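# Tweezer-transfer the yellow piece from its pocket to the tray

## Task

Using the steel tweezers, lift the yellow piece (and no other piece) out of its pocket and set it in the tray without crushing it. It may be carried only pinched between the tweezer tips until it rests in the tray. No arm or hand may touch the piece, and neither the tweezers nor any arm or hand may touch the board. At the end a hand still holds the tweezers, the tips are off the piece, and the arms touch nothing apart from that.

## Robot and tools

Robot: two arms, left_arm (base at about y +0.305 m, with a left hand) and right_arm (base at about y -0.367 m, with a right hand). Each hand has five fingers. A post stands behind the arms. Loose objects can occasionally get a brief push from outside.

Frames: the scene frame has its origin at table-top height midway between the nominal bases, +x out over the table, +y toward left_arm, +z up. Every hand pose, velocity and offset is given in that arm's own base frame, which is almost the same as the scene frame but shifted to the real base. Printed hand positions and orientations can be wrong by a few cm, more at long reach.

Hand point: a point fixed to the palm, 0.05 m in front of it and 0.15 m from the wrist face. Its +z runs along straight fingers, +y out of the palm, and +x across the palm: away from the thumb on the right hand, toward the thumb on the left hand. Straight fingertips sit 0.06-0.07 m beyond the point along +z and 0.06 m behind it along -y. A wrist bracket on the little-finger side can strike things. The arms follow commands loosely: they often stop 1-3 cm (sometimes 5 cm) short, mostly low, without any contact, and a small rotation can shift the hand point noticeably.

execute_actions(actions, cameras): actions is a list of actions; each action is a list of 1 to 15 rows, one row per 1/30 s step; a shorter action repeats its last row up to step 15. Each row is a single list of 28 numbers in [-1, 1] covering both arms: left dx, dy, dz, rx, ry, rz; left little, ring, middle, index, thumb_bend, thumb_turn; left force_limit, speed; then the same 14 for the right arm. Pose numbers are offsets from that arm's Hand target as it stood when the action began (not from the previous row), along its base axes; 1.0 equals 0.6 m or 180 degrees, and rx, ry, rz form one rotation vector applied about the Hand target position. Sending six zeros asks nothing new of an arm (but re-requests its Hand target). Finger numbers are absolute targets: -1 open/straight, +1 closed/curled; thumb_turn -1 beside the palm, +1 across from the fingers. force_limit maps -1..+1 to about 0..10 N at the fingertip (0..15 N for the two thumb motors); speed rises from near zero at -1 to full at +0.48 and above. There is no 'no change' value: to keep a hand as it is, repeat its last sent eight numbers. For a soft grip close at speed -0.94 or below. Orientation commands are clipped to within 40 degrees of the measured one each step.

move(target, speed, blend, blocking, cameras): target is one 28-number row or a list of up to 15 rows, same layout; every row's pose numbers are offsets from the Hand targets held when the move started, not from the row before. speed is path top speed in m/s, 0.002 to 4.3 (default 0.25), one value or one per target; rotation is capped at twice that in rad/s. blend rounds corners in metres (0 = stop at each target). Paths are straight, do not avoid obstacles, lag and can overshoot when fast; the whole move is capped at 10 s. blocking=false returns after about 0.5 s while motion continues. The result adds a 'move:' line: done, off_target, moving, held or fault, plus limits (paced = pose clipped, held = steps withheld).

wait(seconds): lets time pass (0-3600 s) with no new commands; returns early if a running move finishes. stop(): brakes a running move. zoom_image(camera, region): enlarges part of the latest image of cam_head_left, cam_head_right, cam_high, cam_low, cam_left_wrist or cam_right_wrist; region is [x0, y0, x1, y1] pixels, at most 504 by 504. show_instructions(): shows the reference pages. finished_scene(): ends the scene irreversibly.

Results: end_effector_position (m) and end_effector_quat_wxyz per arm in its base frame; Hand target (the last commanded, clipped pose that next offsets start from); joint positions, velocities and torques (torques have offsets and noise; 'within noise' means still); hand_measured, hand_stopped_by (moving, target, force, stalled, fault) and hand_load_n, each six values in motor order. hand_load_n is positive when the finger is pushed open; a grip that slips shows as the load dropping toward 0. Motor temperatures appear if changed; a MOTOR HOT line warns near 85 °C, and at 100 °C an arm goes limp for 30-60 s.

Gripping: a closing motor halts at force_limit, then locks. To squeeze harder, raise force_limit and send a more closed target; to release, send a target more open than hand_measured. Thumb tip against the index pad suits thin tools like tweezers; pressing the tweezer legs squeezes the tips.

Avoid: drops of even a few mm, releasing moving parts, fast impacts, hard pressing on the board or fixed items, anything leaving the table, arms pressing into each other, overheating from long stretched holds, and crushing the yellow piece with too strong a tweezer squeeze.

Each tool is called after "Emit:" by a JSON object that holds its "name" and its "arguments", one argument or row to a line.

Reference images:

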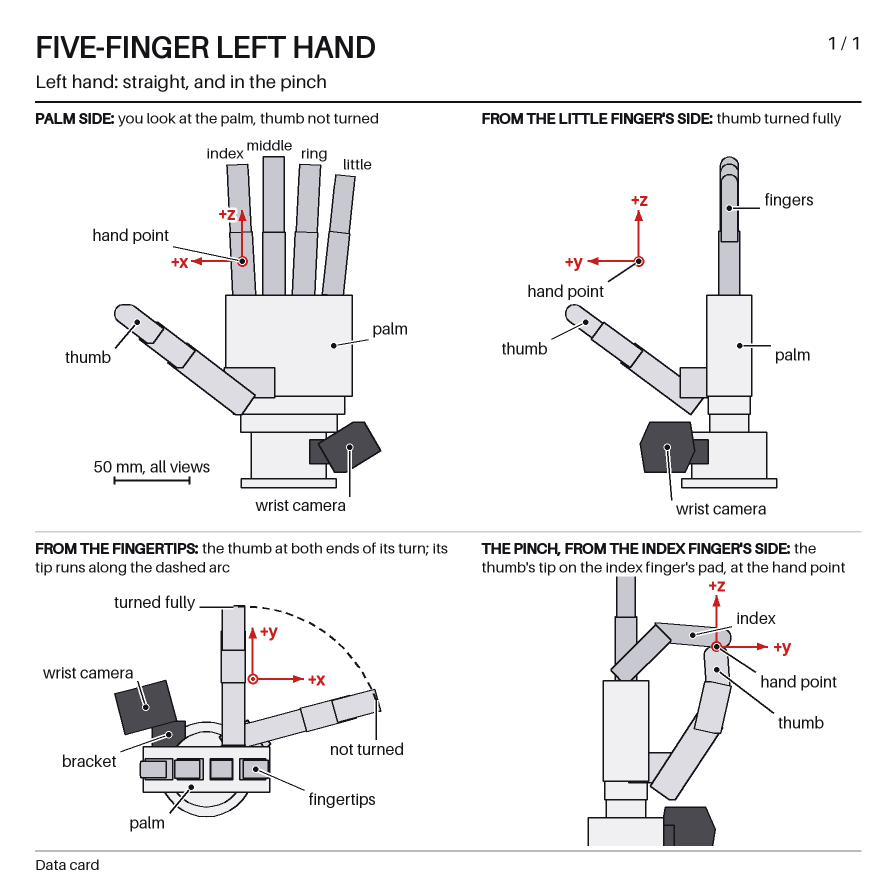

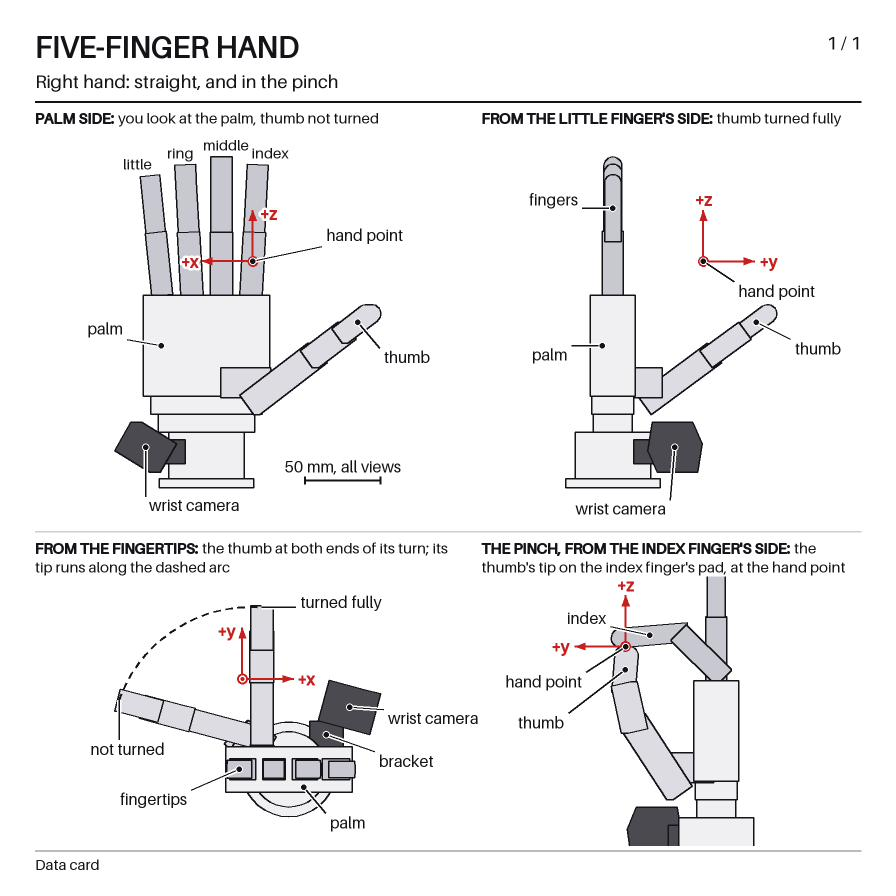

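## Session

Emit:
{"name": "execute_actions", "arguments": {
  "actions": []
}}

Scene clock: 0.00 s.
left_arm: end_effector_position=(+0.5636, -0.5166, +0.1292) hand_measured=(-1.000, -1.000, -1.000, -1.000, -1.000, -1.000) hand_load_n=(+0.0, +0.0, +0.0, +0.0, +0.0, +0.0) hand_stopped_by=(target, target, target, target, target, target) hand_force_limit=0.00 hand_speed=-0.80 end_effector_quat_wxyz=(+0.156, +0.966, -0.204, -0.039) | right_arm: end_effector_position=(+0.3493, +0.0350, +0.2964) hand_measured=(-1.000, -1.000, -1.000, -1.000, -1.000, -1.000) hand_load_n=(+0.0, +0.0, +0.0, +0.0, +0.0, +0.0) hand_stopped_by=(target, target, target, target, target, target) hand_force_limit=0.00 hand_speed=-0.80 end_effector_quat_wxyz=(-0.144, +0.842, +0.301, +0.423)
Joint positions: left_arm=[-0.595 2.287 2.28 -1.517 0.319 -1.758] | right_arm=[-0.012 0.694 0.86 -0.935 -0.528 -2.04]
Joint velocities: within noise
Joint torques (N m): no reading
Motor temperatures (°C): left_arm=[29 26 27 27 28 27] | right_arm=[29 27 31 33 27 32]
Heat: left arm: hottest waist 29 °C; right arm: hottest wrist pitch 33 °C.
Hand target: left_arm +0.5688, -0.5202, +0.1477; +0.163, +0.965, -0.206, -0.023 | right_arm +0.3521, +0.0349, +0.3067; -0.141, +0.838, +0.302, +0.431

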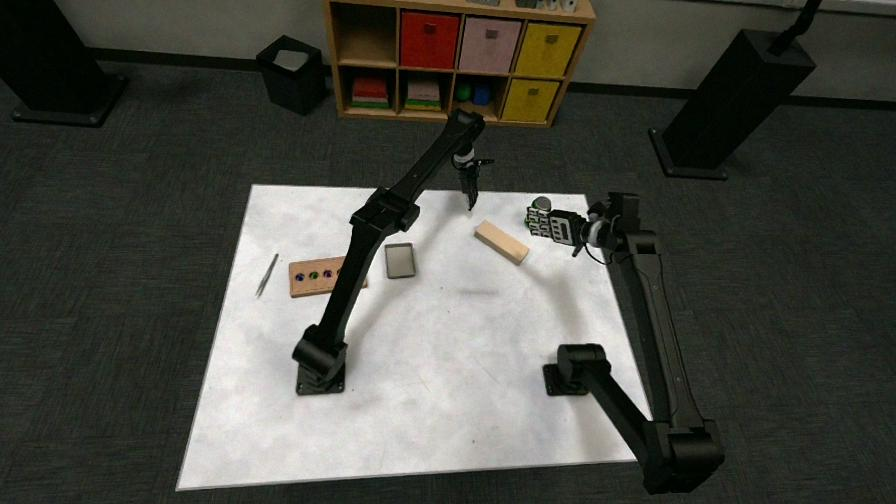

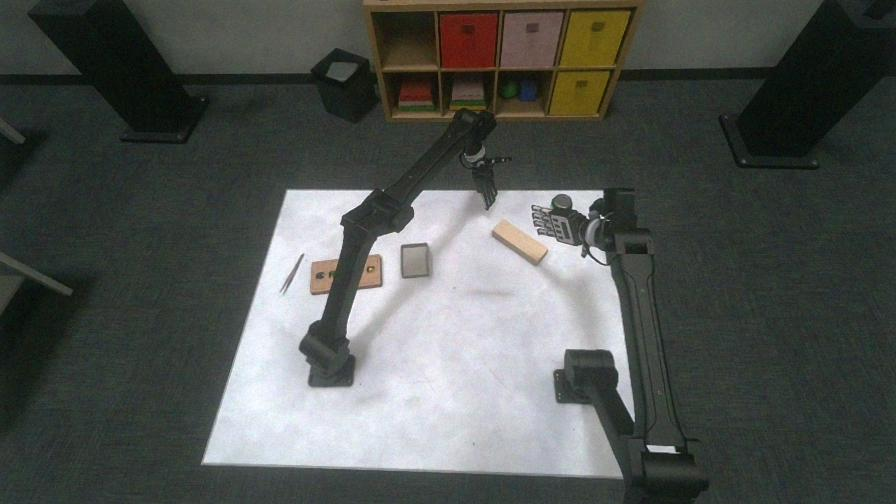

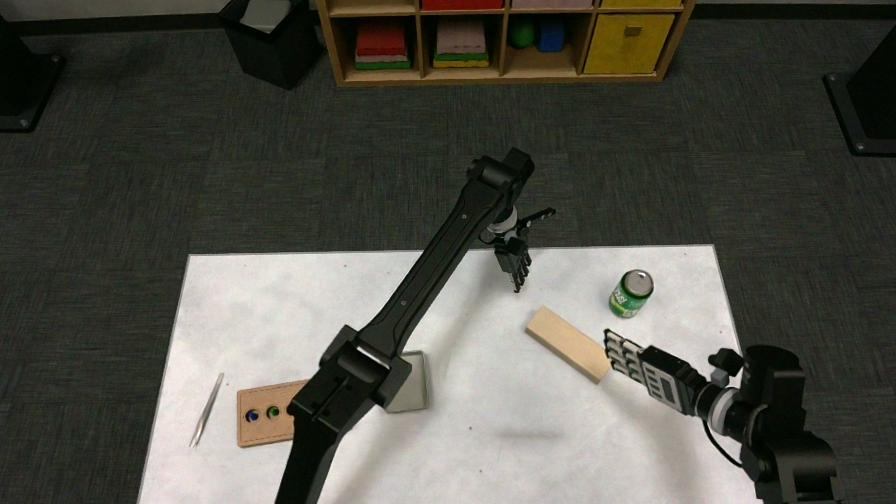

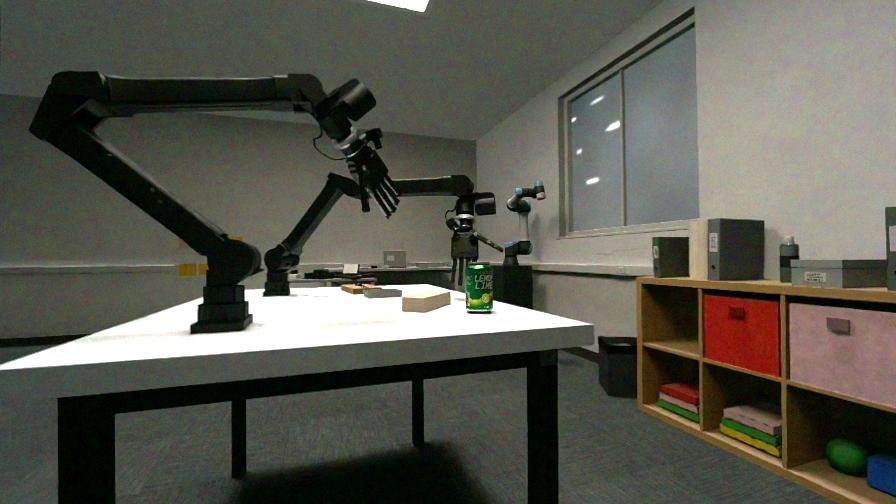

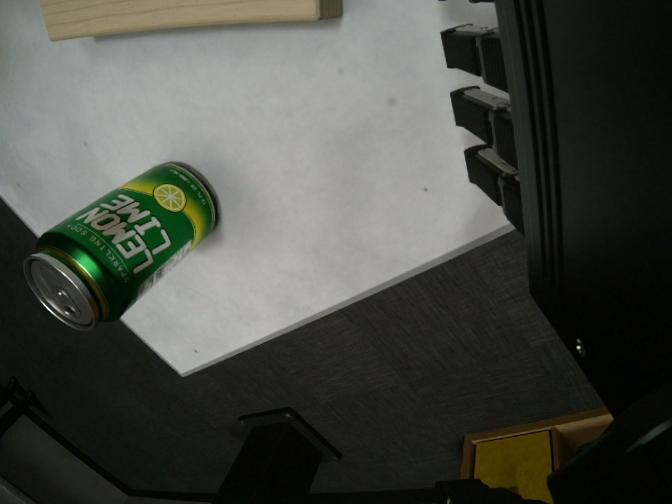

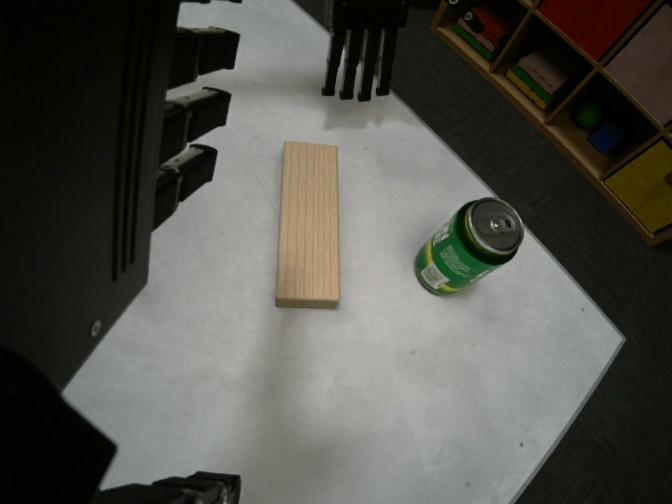

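Emit:
{"name": "zoom_image", "arguments": {
  "camera": "cam_head_left",
  "region": [230, 220, 430, 320]
}}

Emit:
{"name": "zoom_image", "arguments": {
  "camera": "cam_high",
  "region": [160, 330, 460, 480]
}}

Emit:
{"name": "zoom_image", "arguments": {
  "camera": "cam_head_right",
  "region": [260, 220, 460, 320]
}}

Emit:
{"name": "zoom_image", "arguments": {
  "camera": "cam_low",
  "region": [240, 220, 500, 350]
}}

Scaled by 2.520 from the camera's image (finer frame: 1280x720).

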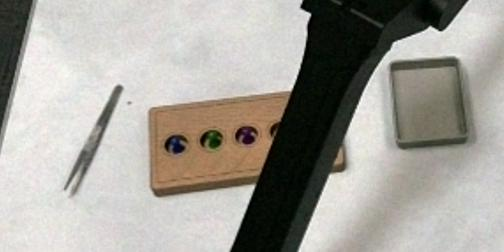

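Scaled by 1.680 from the camera's image (finer frame: 1280x720).

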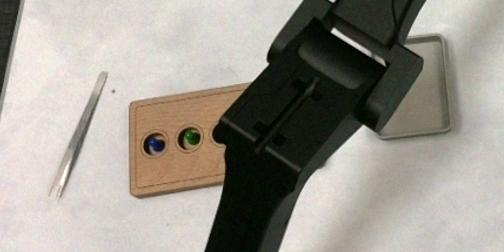

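Scaled by 2.520 from the camera's image (finer frame: 1280x720).

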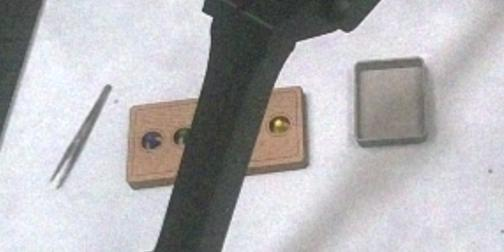

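Scaled by 1.938 from the camera's image (finer frame: 1280x720).

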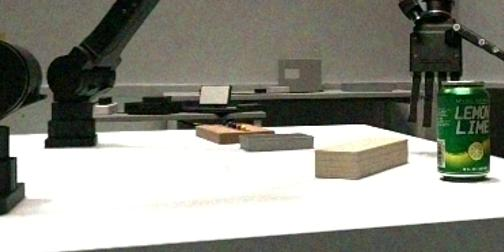

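Emit:
{"name": "move", "arguments": {
  "target": [
    [-0.067,0.283,0.4,0,0,0.1,-1,-1,-1,-1,-1,-1,0,-0.8, 0,0,0,0,0,0,-1,-1,-1,-1,-1,-1,0,-0.8],
    [-0.18,0.95,0.42,0,0,0.27,-1,-1,-1,-1,-1,-1,0,-0.8, 0,0,0,0,0,0,-1,-1,-1,-1,-1,-1,0,-0.8]
  ],
  "blend": 0.05,
  "speed": 0.25,
  "cameras": ["all"]
}}

Scene clock: 198.23 s.
left_arm: end_effector_position=(+0.4676, +0.0518, +0.3919) hand_measured=(-1.000, -1.000, -1.000, -1.000, -1.000, -1.000) hand_load_n=(+0.0, +0.0, +0.0, +0.0, -0.5, +0.0) hand_stopped_by=(target, target, target, target, target, target) hand_force_limit=0.00 hand_speed=-0.80 end_effector_quat_wxyz=(+0.159, +0.957, +0.225, +0.096) | right_arm: end_effector_position=(+0.3493, +0.0350, +0.2964) hand_measured=(-1.000, -1.000, -1.000, -1.000, -1.000, -1.000) hand_load_n=(+0.0, +0.0, +0.0, +0.0, +0.0, +0.0) hand_stopped_by=(target, target, target, target, target, target) hand_force_limit=0.00 hand_speed=-0.80 end_effector_quat_wxyz=(-0.144, +0.842, +0.301, +0.423)
Joint positions: left_arm=[0.364 1.374 1.656 -1.699 0.341 -1.695] | right_arm=[-0.012 0.694 0.86 -0.935 -0.528 -2.04]
Joint torques (N m): left_arm=[1.38 -13.68 9.39 0.12 0.48 0.04] | right_arm=[1.08 -1.44 11.25 1.42 -0.35 -0.11]
Motor temperatures (°C): left_arm=[28 37 38 27 29 27] | right_arm=[29 26 45 32 27 31]
Heat: left arm: hottest elbow 38 °C; right arm: hottest elbow 45 °C.
Hand target: left_arm +0.4608, +0.0498, +0.3996; +0.158, +0.964, +0.209, +0.046 | right_arm +0.3521, +0.0349, +0.3067; -0.141, +0.838, +0.302, +0.431
Off the commanded pose: left_arm 0.011 m, 6 deg | right_arm 0.011 m, 1 deg.
joint sent to its limit (left arm) — joint 4 (wrist pitch), lower limit. The joint targets are off in orientation, not in position.
move: off_target (left_arm)

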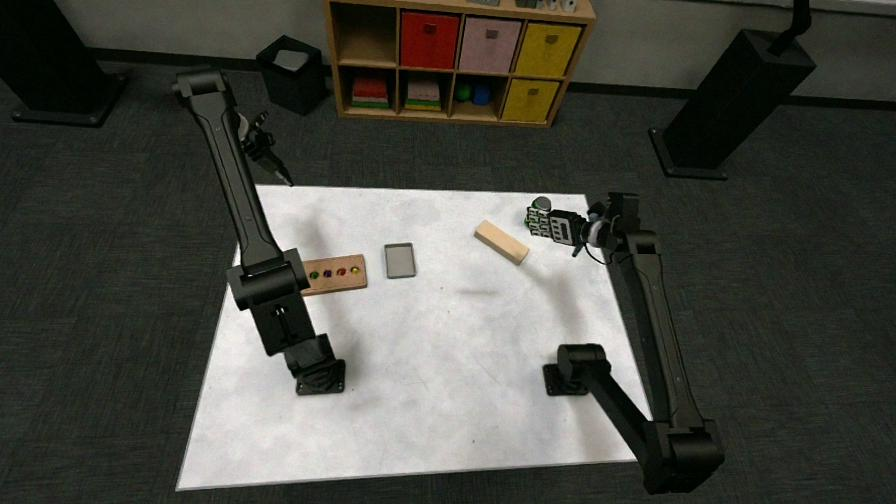

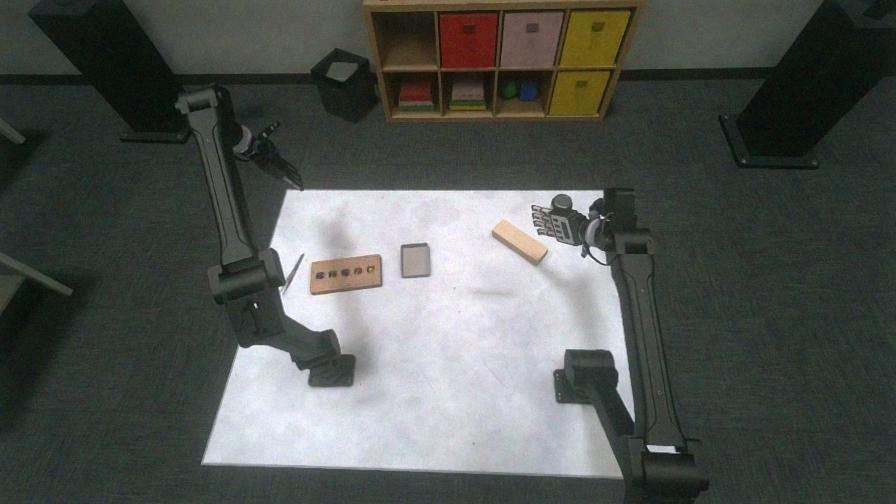

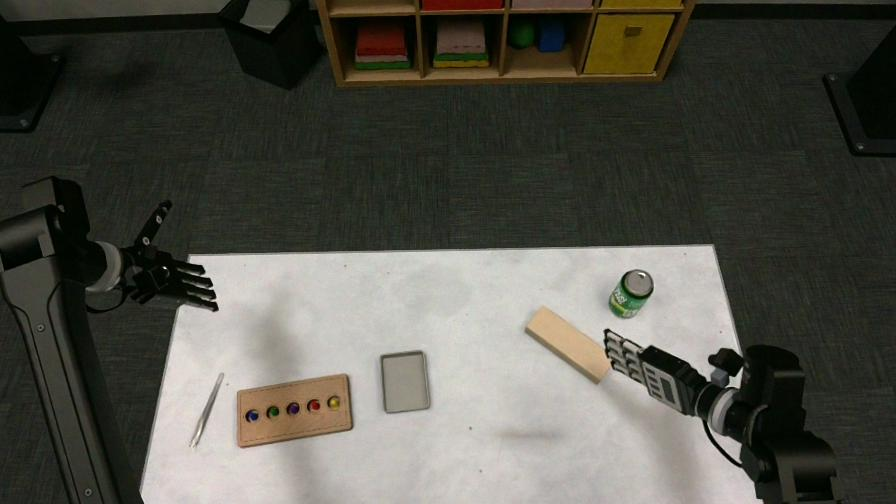

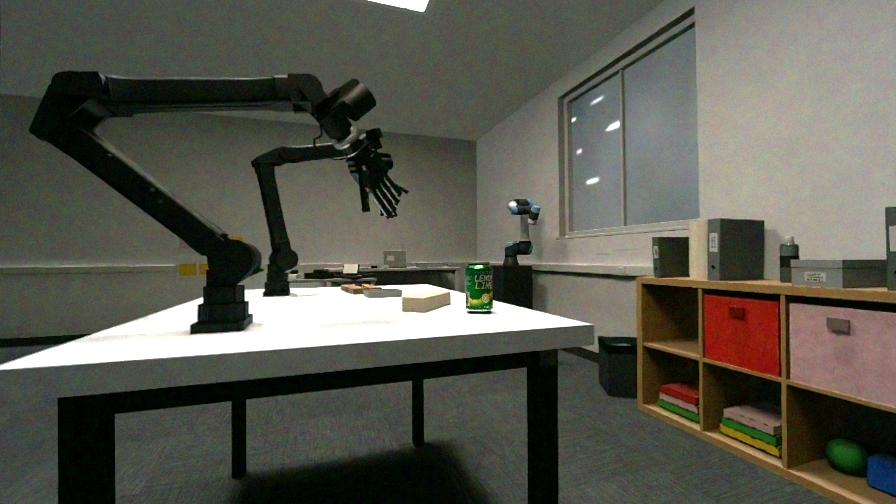

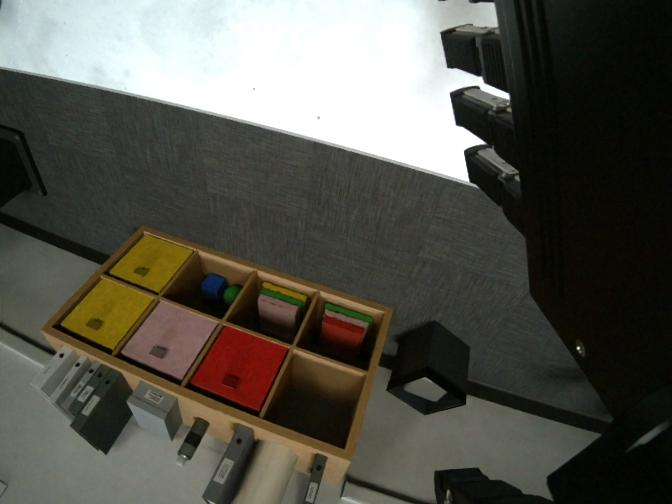

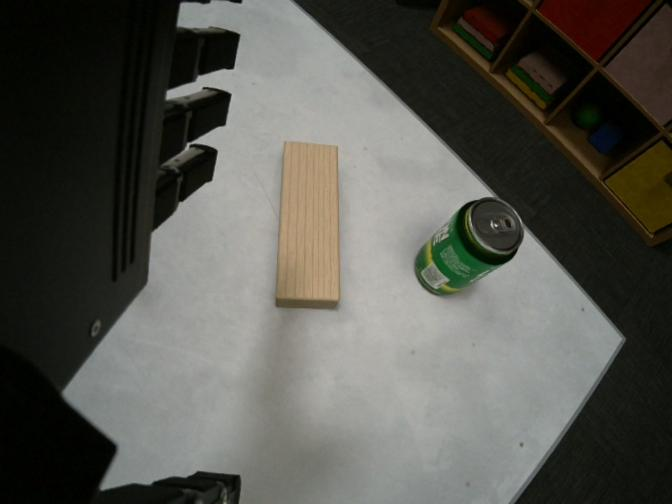

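Emit:
{"name": "zoom_image", "arguments": {
  "camera": "cam_high",
  "region": [170, 330, 450, 470]
}}

Emit:
{"name": "zoom_image", "arguments": {
  "camera": "cam_high",
  "region": [175, 360, 255, 460]
}}

Emit:
{"name": "zoom_image", "arguments": {
  "camera": "cam_head_left",
  "region": [300, 235, 430, 305]
}}

Scaled by 1.800 from the camera's image (finer frame: 1280x720).

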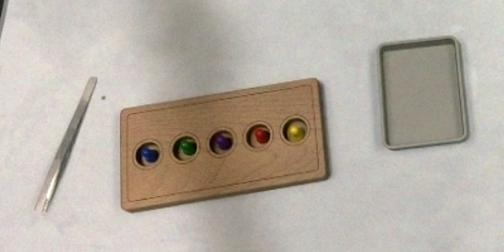

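Scaled by 5.040 from the camera's image (finer frame: 1280x720).

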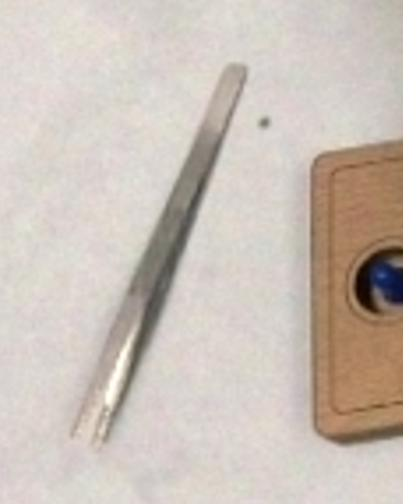

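Scaled by 3.877 from the camera's image (finer frame: 1280x720).

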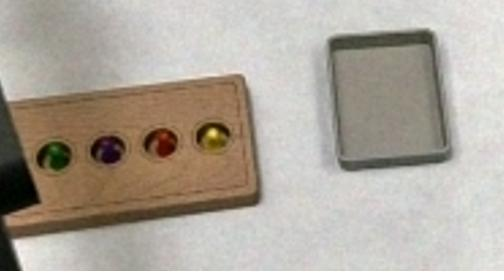

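Emit:
{"name": "move", "arguments": {
  "target": [
    [-0.183,0.5,0.04,0,0,0.217,-1,-1,-1,-1,-1,-1,0,-0.8, 0,0,0,0,0,0,-1,-1,-1,-1,-1,-1,0,-0.8],
    [-0.683,0.75,0.04,0,0,0.44,-1,-1,-1,-1,-1,-1,0,-0.8, 0,0,0,0,0,0,-1,-1,-1,-1,-1,-1,0,-0.8]
  ],
  "blend": 0.05,
  "speed": 0.25,
  "cameras": ["cam_head_left","cam_high","cam_low","cam_left_wrist"]
}}

Scene clock: 231.77 s.
left_arm: end_effector_position=(+0.0547, +0.4939, +0.4017) hand_measured=(-1.000, -1.000, -1.000, -1.000, -1.000, -1.000) hand_load_n=(+0.0, +0.0, +0.0, -0.5, +0.0, +0.0) hand_stopped_by=(target, target, target, target, target, target) hand_force_limit=0.00 hand_speed=-0.80 end_effector_quat_wxyz=(+0.064, +0.601, +0.776, +0.182) | right_arm: end_effector_position=(+0.3493, +0.0350, +0.2964) hand_measured=(-1.000, -1.000, -1.000, -1.000, -1.000, -1.000) hand_load_n=(+0.0, +0.0, +0.0, +0.0, +0.0, +0.0) hand_stopped_by=(target, target, target, target, target, target) hand_force_limit=0.00 hand_speed=-0.80 end_effector_quat_wxyz=(-0.144, +0.842, +0.301, +0.423)
Joint positions: left_arm=[1.701 1.435 1.739 -1.701 0.349 -1.724] | right_arm=[-0.012 0.694 0.86 -0.935 -0.528 -2.04]
Joint torques (N m): left_arm=[1.26 -13.16 14.01 0.23 0.29 -0.29] | right_arm=[1.14 -1.44 11.23 1.4 -0.35 -0.11]
Heat: left arm: hottest elbow 35 °C; right arm: hottest elbow 46 °C.
Hand target: left_arm +0.0511, +0.4998, +0.4235; +0.092, +0.610, +0.775, +0.136 | right_arm +0.3521, +0.0349, +0.3067; -0.141, +0.838, +0.302, +0.431
Off the commanded pose: left_arm 0.023 m, 6 deg | right_arm 0.011 m, 1 deg.
joint sent to its limit (left arm) — joint 4 (wrist pitch), lower limit. The joint targets are off in orientation, not in position.
move: off_target (left_arm)

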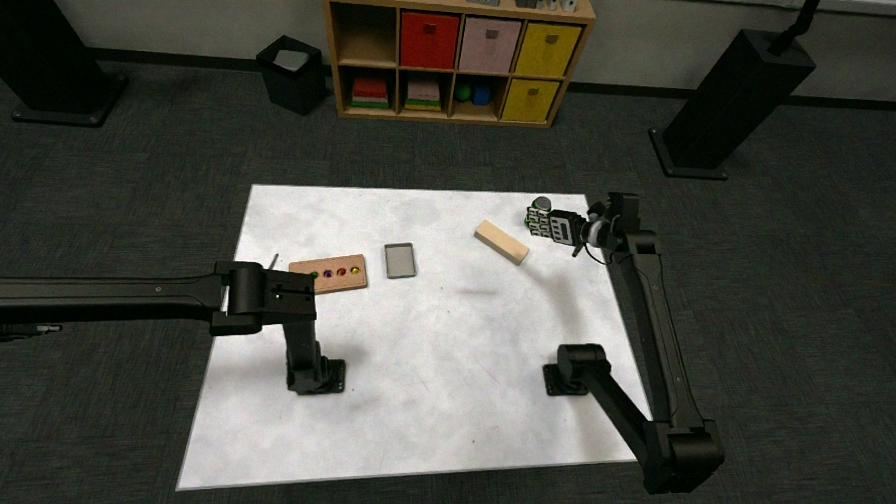

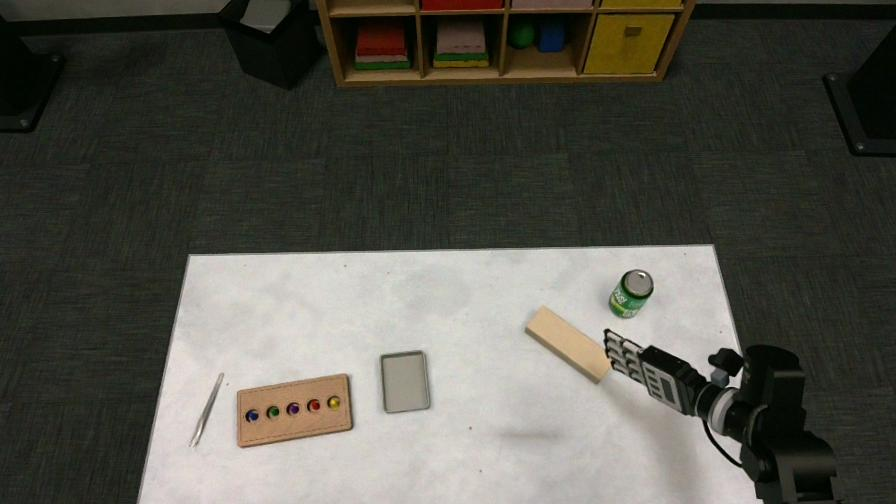

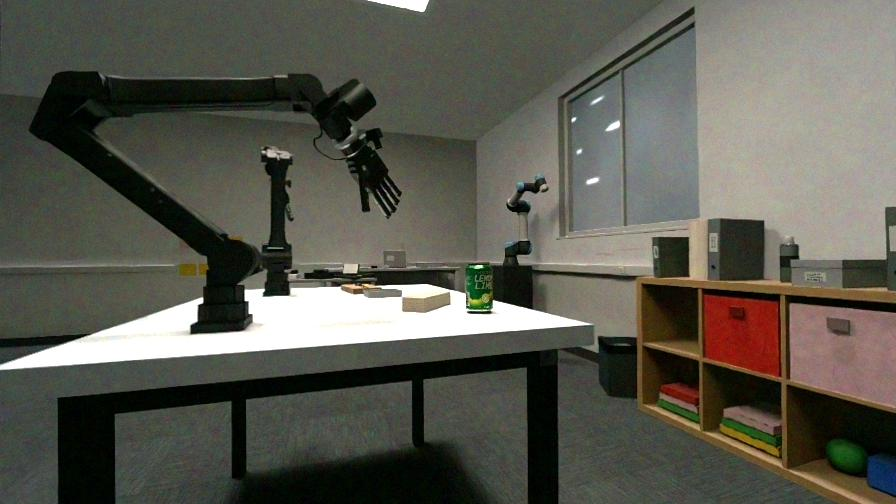

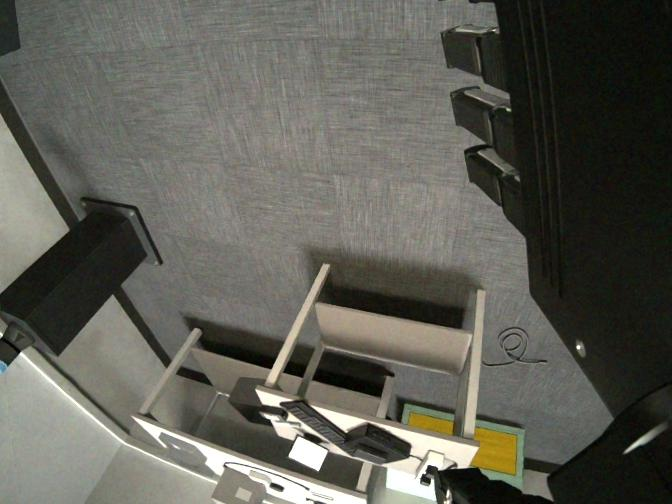

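Emit:
{"name": "move", "arguments": {
  "target": [
    [0,0,0,0,0,0,-1,-1,-1,-1,-1,-1,0,-0.8, -0.02,0.5,0.08,0.125,0.165,-0.053,-1,-1,-0.3,-0.3,-0.6,1,0,0],
    [0,0,0,0,0,0,-1,-1,-1,-1,-1,-1,0,-0.8, -0.045,0.97,0.05,0.2508,0.3293,-0.1057,-1,-1,-0.3,-0.3,-0.6,1,0,0]
  ],
  "blend": 0.1,
  "speed": 0.25,
  "cameras": ["all"]
}}

Scene clock: 312.67 s.
left_arm: end_effector_position=(+0.0546, +0.4939, +0.4017) hand_measured=(-1.000, -1.000, -1.000, -1.000, -1.000, -1.000) hand_load_n=(+0.0, +0.0, +0.0, +0.0, +0.0, +0.0) hand_stopped_by=(target, target, target, target, target, target) hand_force_limit=0.00 hand_speed=-0.80 end_effector_quat_wxyz=(+0.064, +0.601, +0.776, +0.182) | right_arm: end_effector_position=(+0.3201, +0.5996, +0.3131) hand_measured=(-1.000, -1.000, -1.000, -0.300, -0.600, +1.000) hand_load_n=(+0.0, +0.0, +0.0, +0.0, -0.5, +0.5) hand_stopped_by=(target, target, fault, target, target, target) hand_force_limit=0.00 hand_speed=0.00 end_effector_quat_wxyz=(-0.473, +0.871, -0.121, +0.061)
Joint positions: left_arm=[1.701 1.435 1.739 -1.701 0.349 -1.724] | right_arm=[0.975 1.651 1.674 -0.625 -0.275 -0.174]
Joint torques (N m): left_arm=[1.26 -12.98 13.93 0.24 0.31 -0.29] | right_arm=[1.73 -13.04 14.38 2.18 -0.08 0.03]
Motor temperatures (°C): left_arm=[28 29 37 27 29 27] | right_arm=[29 27 48 32 27 31]
Heat: left arm: hottest elbow 37 °C; right arm: hottest elbow 48 °C.
Hand target: left_arm +0.0511, +0.4998, +0.4235; +0.092, +0.610, +0.775, +0.136 | right_arm +0.3250, +0.6169, +0.3369; -0.495, +0.858, -0.117, +0.068
Off the commanded pose: left_arm 0.023 m, 6 deg | right_arm 0.030 m, 3 deg.
joint sent to its limit (left arm) — joint 4 (wrist pitch), lower limit. The joint targets are off in orientation, not in position.
move: off_target (right_arm)

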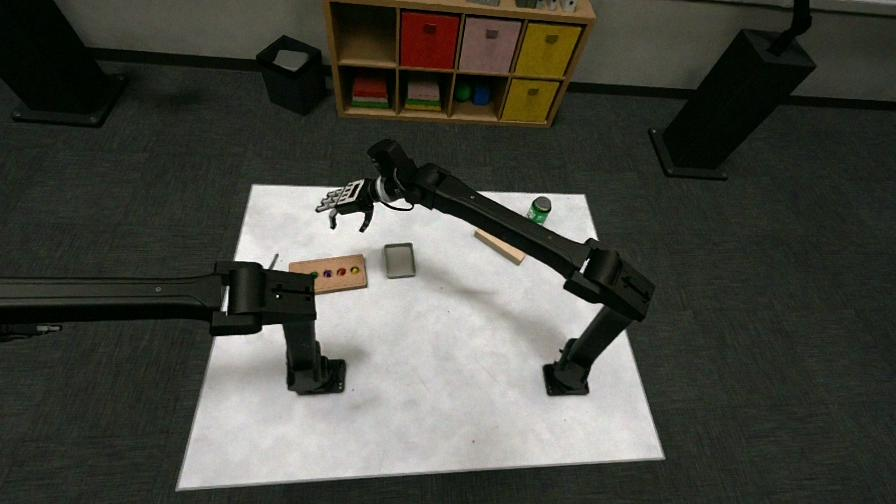

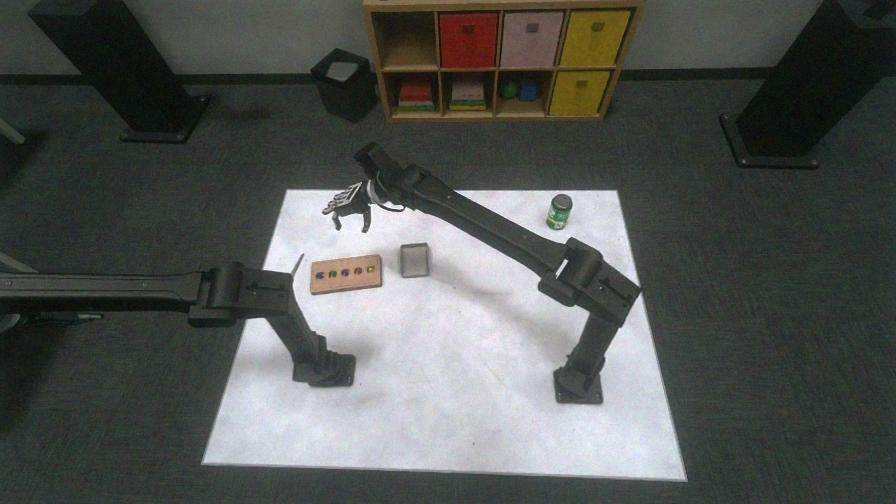

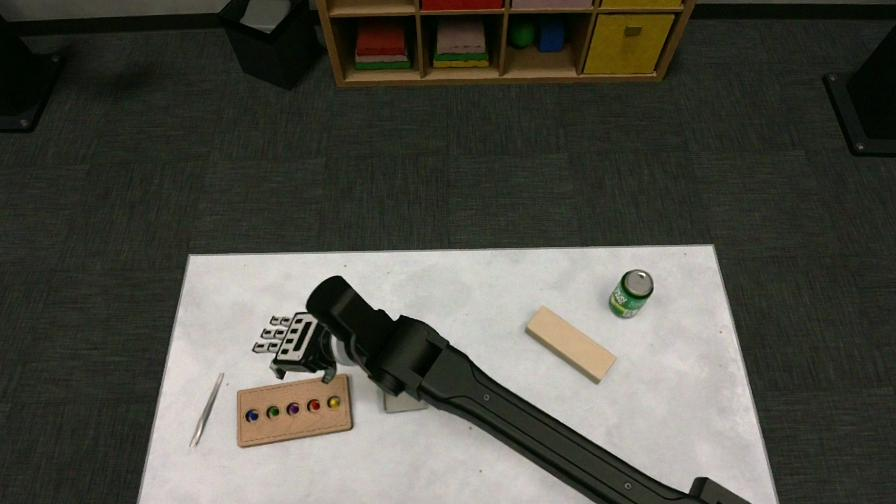

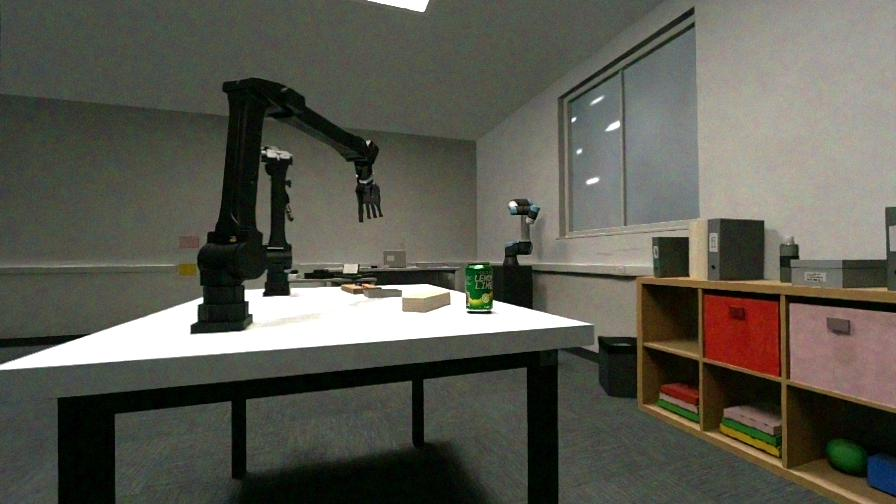

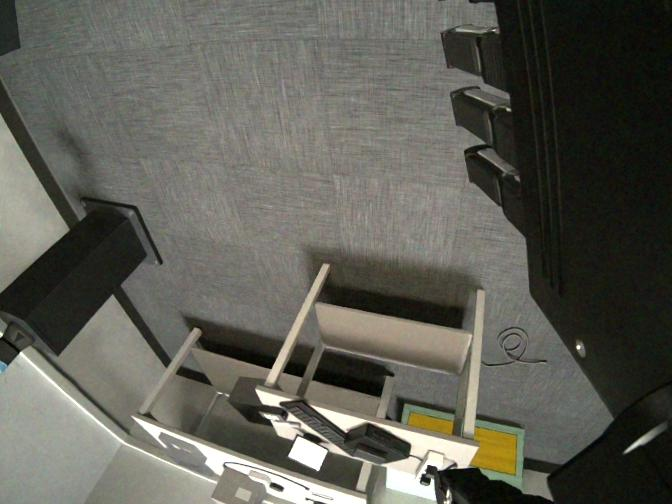

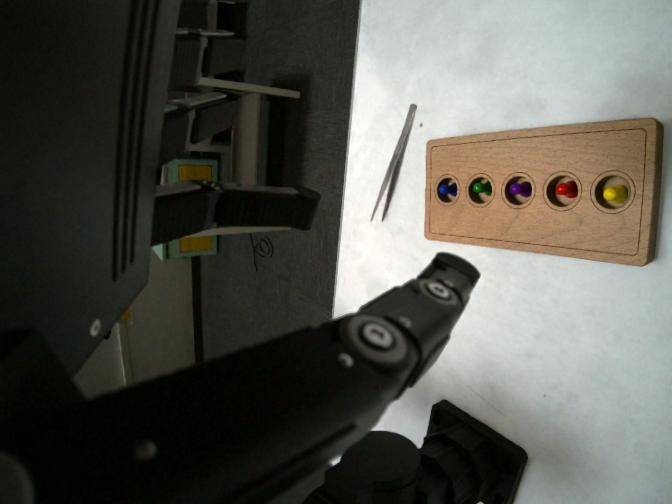

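Emit:
{"name": "move", "arguments": {
  "target": [0,0,0,0,0,0,-1,-1,-1,-1,-1,-1,0,-0.8, 0.092,0.422,-0.32,0,0,0.0144,-1,-1,-0.3,-0.3,-0.6,0.6,0,0],
  "speed": 0.2,
  "cameras": ["cam_head_left","cam_high","cam_low","cam_right_wrist"]
}}

Scene clock: 456.23 s.
left_arm: end_effector_position=(+0.0546, +0.4939, +0.4017) hand_measured=(-1.000, -1.000, -1.000, -1.000, -1.000, -1.000) hand_load_n=(+0.0, +0.0, +0.0, +0.0, +0.0, +0.0) hand_stopped_by=(target, target, target, target, target, target) hand_force_limit=0.00 hand_speed=-0.80 end_effector_quat_wxyz=(+0.064, +0.601, +0.776, +0.182) | right_arm: end_effector_position=(+0.3850, +0.8617, +0.1451) hand_measured=(-1.000, -1.000, -1.000, -0.300, -0.600, +0.600) hand_load_n=(+0.0, +0.0, +0.0, +0.0, +0.0, +0.0) hand_stopped_by=(target, target, fault, target, target, target) hand_force_limit=0.00 hand_speed=0.00 end_effector_quat_wxyz=(-0.494, +0.862, -0.100, +0.060)
Joint positions: left_arm=[1.701 1.435 1.739 -1.701 0.349 -1.724] | right_arm=[1.084 2.551 2.679 -0.672 -0.215 -0.135]
Joint torques (N m): left_arm=[1.14 -13.04 13.93 0.12 0.3 -0.31] | right_arm=[1.67 -20.95 14.53 0.96 -0.21 -0.03]
Motor temperatures (°C): left_arm=[28 29 40 27 29 27] | right_arm=[29 32 62 33 27 31]
Heat: left arm: hottest elbow 40 °C; right arm: hottest elbow 62 °C.
Hand target: left_arm +0.0511, +0.4998, +0.4235; +0.092, +0.610, +0.775, +0.136 | right_arm +0.3803, +0.8701, +0.1450; -0.496, +0.861, -0.098, +0.057
Off the commanded pose: left_arm 0.023 m, 6 deg | right_arm 0.010 m, 1 deg.
joint sent to its limit (left arm) — joint 4 (wrist pitch), lower limit. The joint targets are off in orientation, not in position.
move: done

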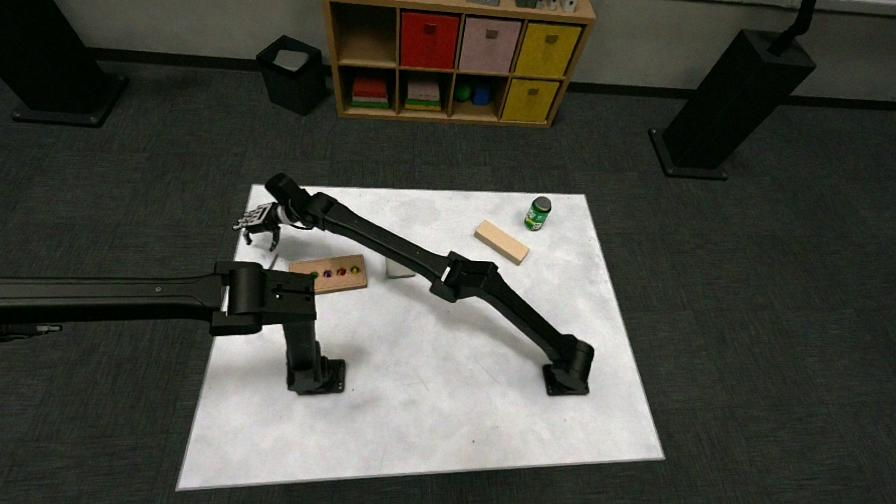

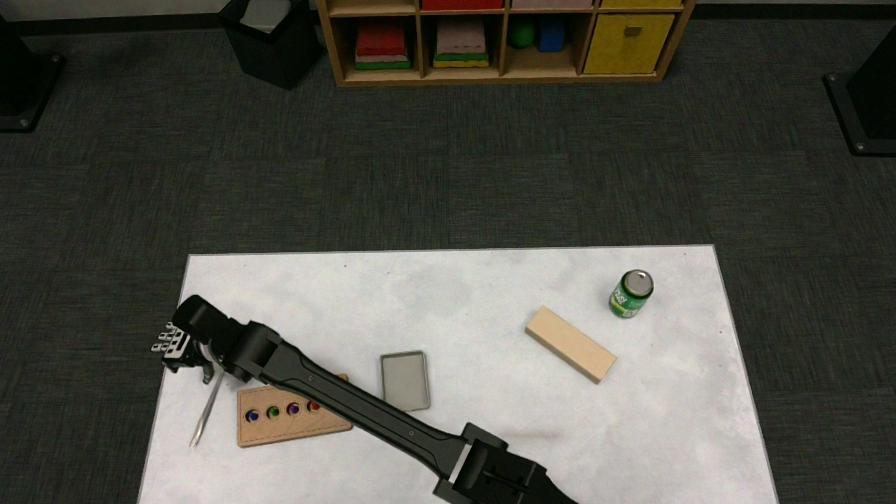

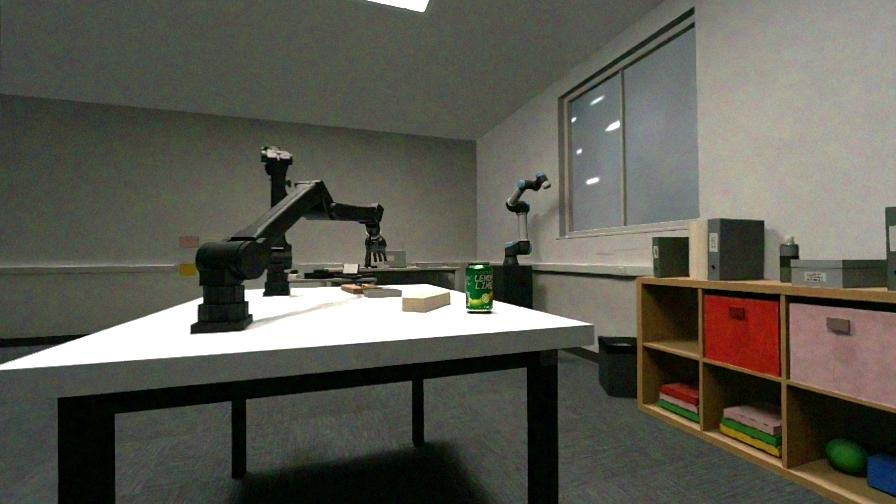

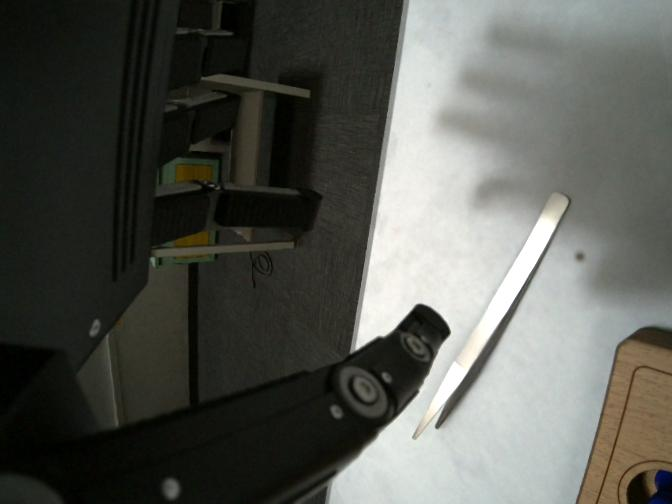

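Emit:
{"name": "zoom_image", "arguments": {
  "camera": "cam_right_wrist",
  "region": [380, 170, 600, 450]
}}

Emit:
{"name": "zoom_image", "arguments": {
  "camera": "cam_right_wrist",
  "region": [390, 340, 500, 450]
}}

Scaled by 1.800 from the camera's image (finer frame: 960x720).

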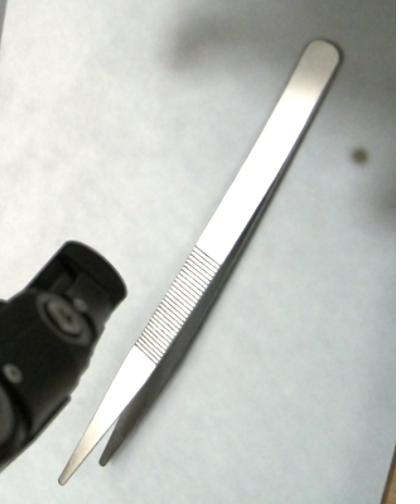

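Scaled by 4.582 from the camera's image (finer frame: 960x720).

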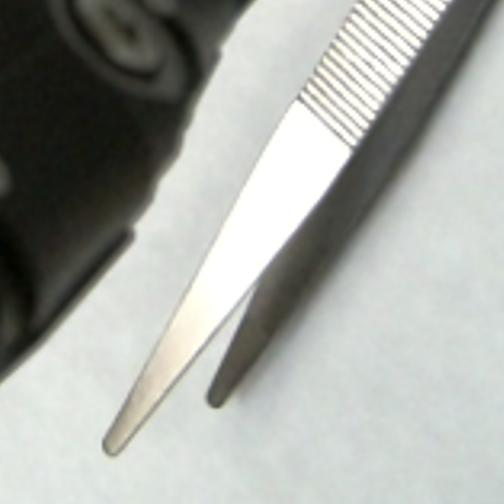

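Emit:
{"name": "move", "arguments": {
  "target": [0,0,0,0,0,0,-0.4,-0.4,-0.4,-0.4,-0.4,0.6,0,0, 0,0,0,0,0,0,-0.9,-0.9,-0.3,-0.3,-0.6,0.6,0,0],
  "cameras": ["cam_head_right"]
}}

Scene clock: 587.87 s.
left_arm: end_effector_position=(+0.0545, +0.4939, +0.4017) hand_measured=(-0.400, -0.400, -0.400, -0.400, -0.400, +0.600) hand_load_n=(+0.0, +0.0, +0.0, +0.0, +0.0, +0.0) hand_stopped_by=(target, target, target, target, target, target) hand_force_limit=0.00 hand_speed=0.00 end_effector_quat_wxyz=(+0.064, +0.600, +0.776, +0.182) | right_arm: end_effector_position=(+0.3849, +0.8615, +0.1448) hand_measured=(-0.900, -0.900, -1.000, -0.300, -0.600, +0.600) hand_load_n=(+0.0, +0.0, +0.0, +0.0, +0.0, +0.0) hand_stopped_by=(target, target, fault, target, target, target) hand_force_limit=0.00 hand_speed=0.00 end_effector_quat_wxyz=(-0.493, +0.862, -0.100, +0.060)
Joint positions: left_arm=[1.701 1.435 1.739 -1.701 0.348 -1.725] | right_arm=[1.084 2.551 2.679 -0.673 -0.215 -0.135]
Joint torques (N m): left_arm=[1.55 -13.22 13.86 0.13 0.31 -0.3] | right_arm=[1.67 -20.95 14.52 1.02 -0.21 -0.03]
Motor temperatures (°C): left_arm=[28 29 41 27 29 27] | right_arm=[29 35 68 32 27 31]
Heat: left arm: hottest elbow 41 °C; right arm: hottest elbow 68 °C.
Hand target: left_arm +0.0510, +0.4998, +0.4235; +0.092, +0.610, +0.776, +0.136 | right_arm +0.3803, +0.8701, +0.1449; -0.496, +0.861, -0.098, +0.057
Off the commanded pose: left_arm 0.023 m, 6 deg | right_arm 0.010 m, 1 deg.
joint sent to its limit (left arm) — joint 4 (wrist pitch), lower limit. The joint targets are off in orientation, not in position.
move: done

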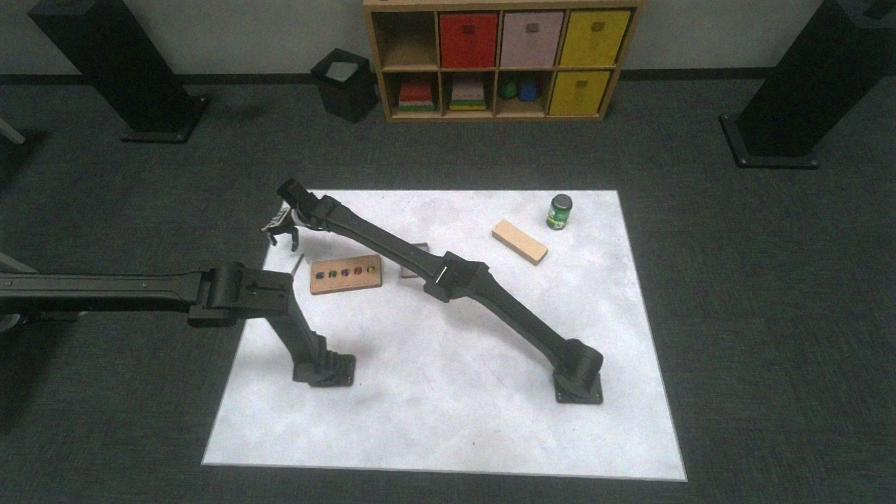

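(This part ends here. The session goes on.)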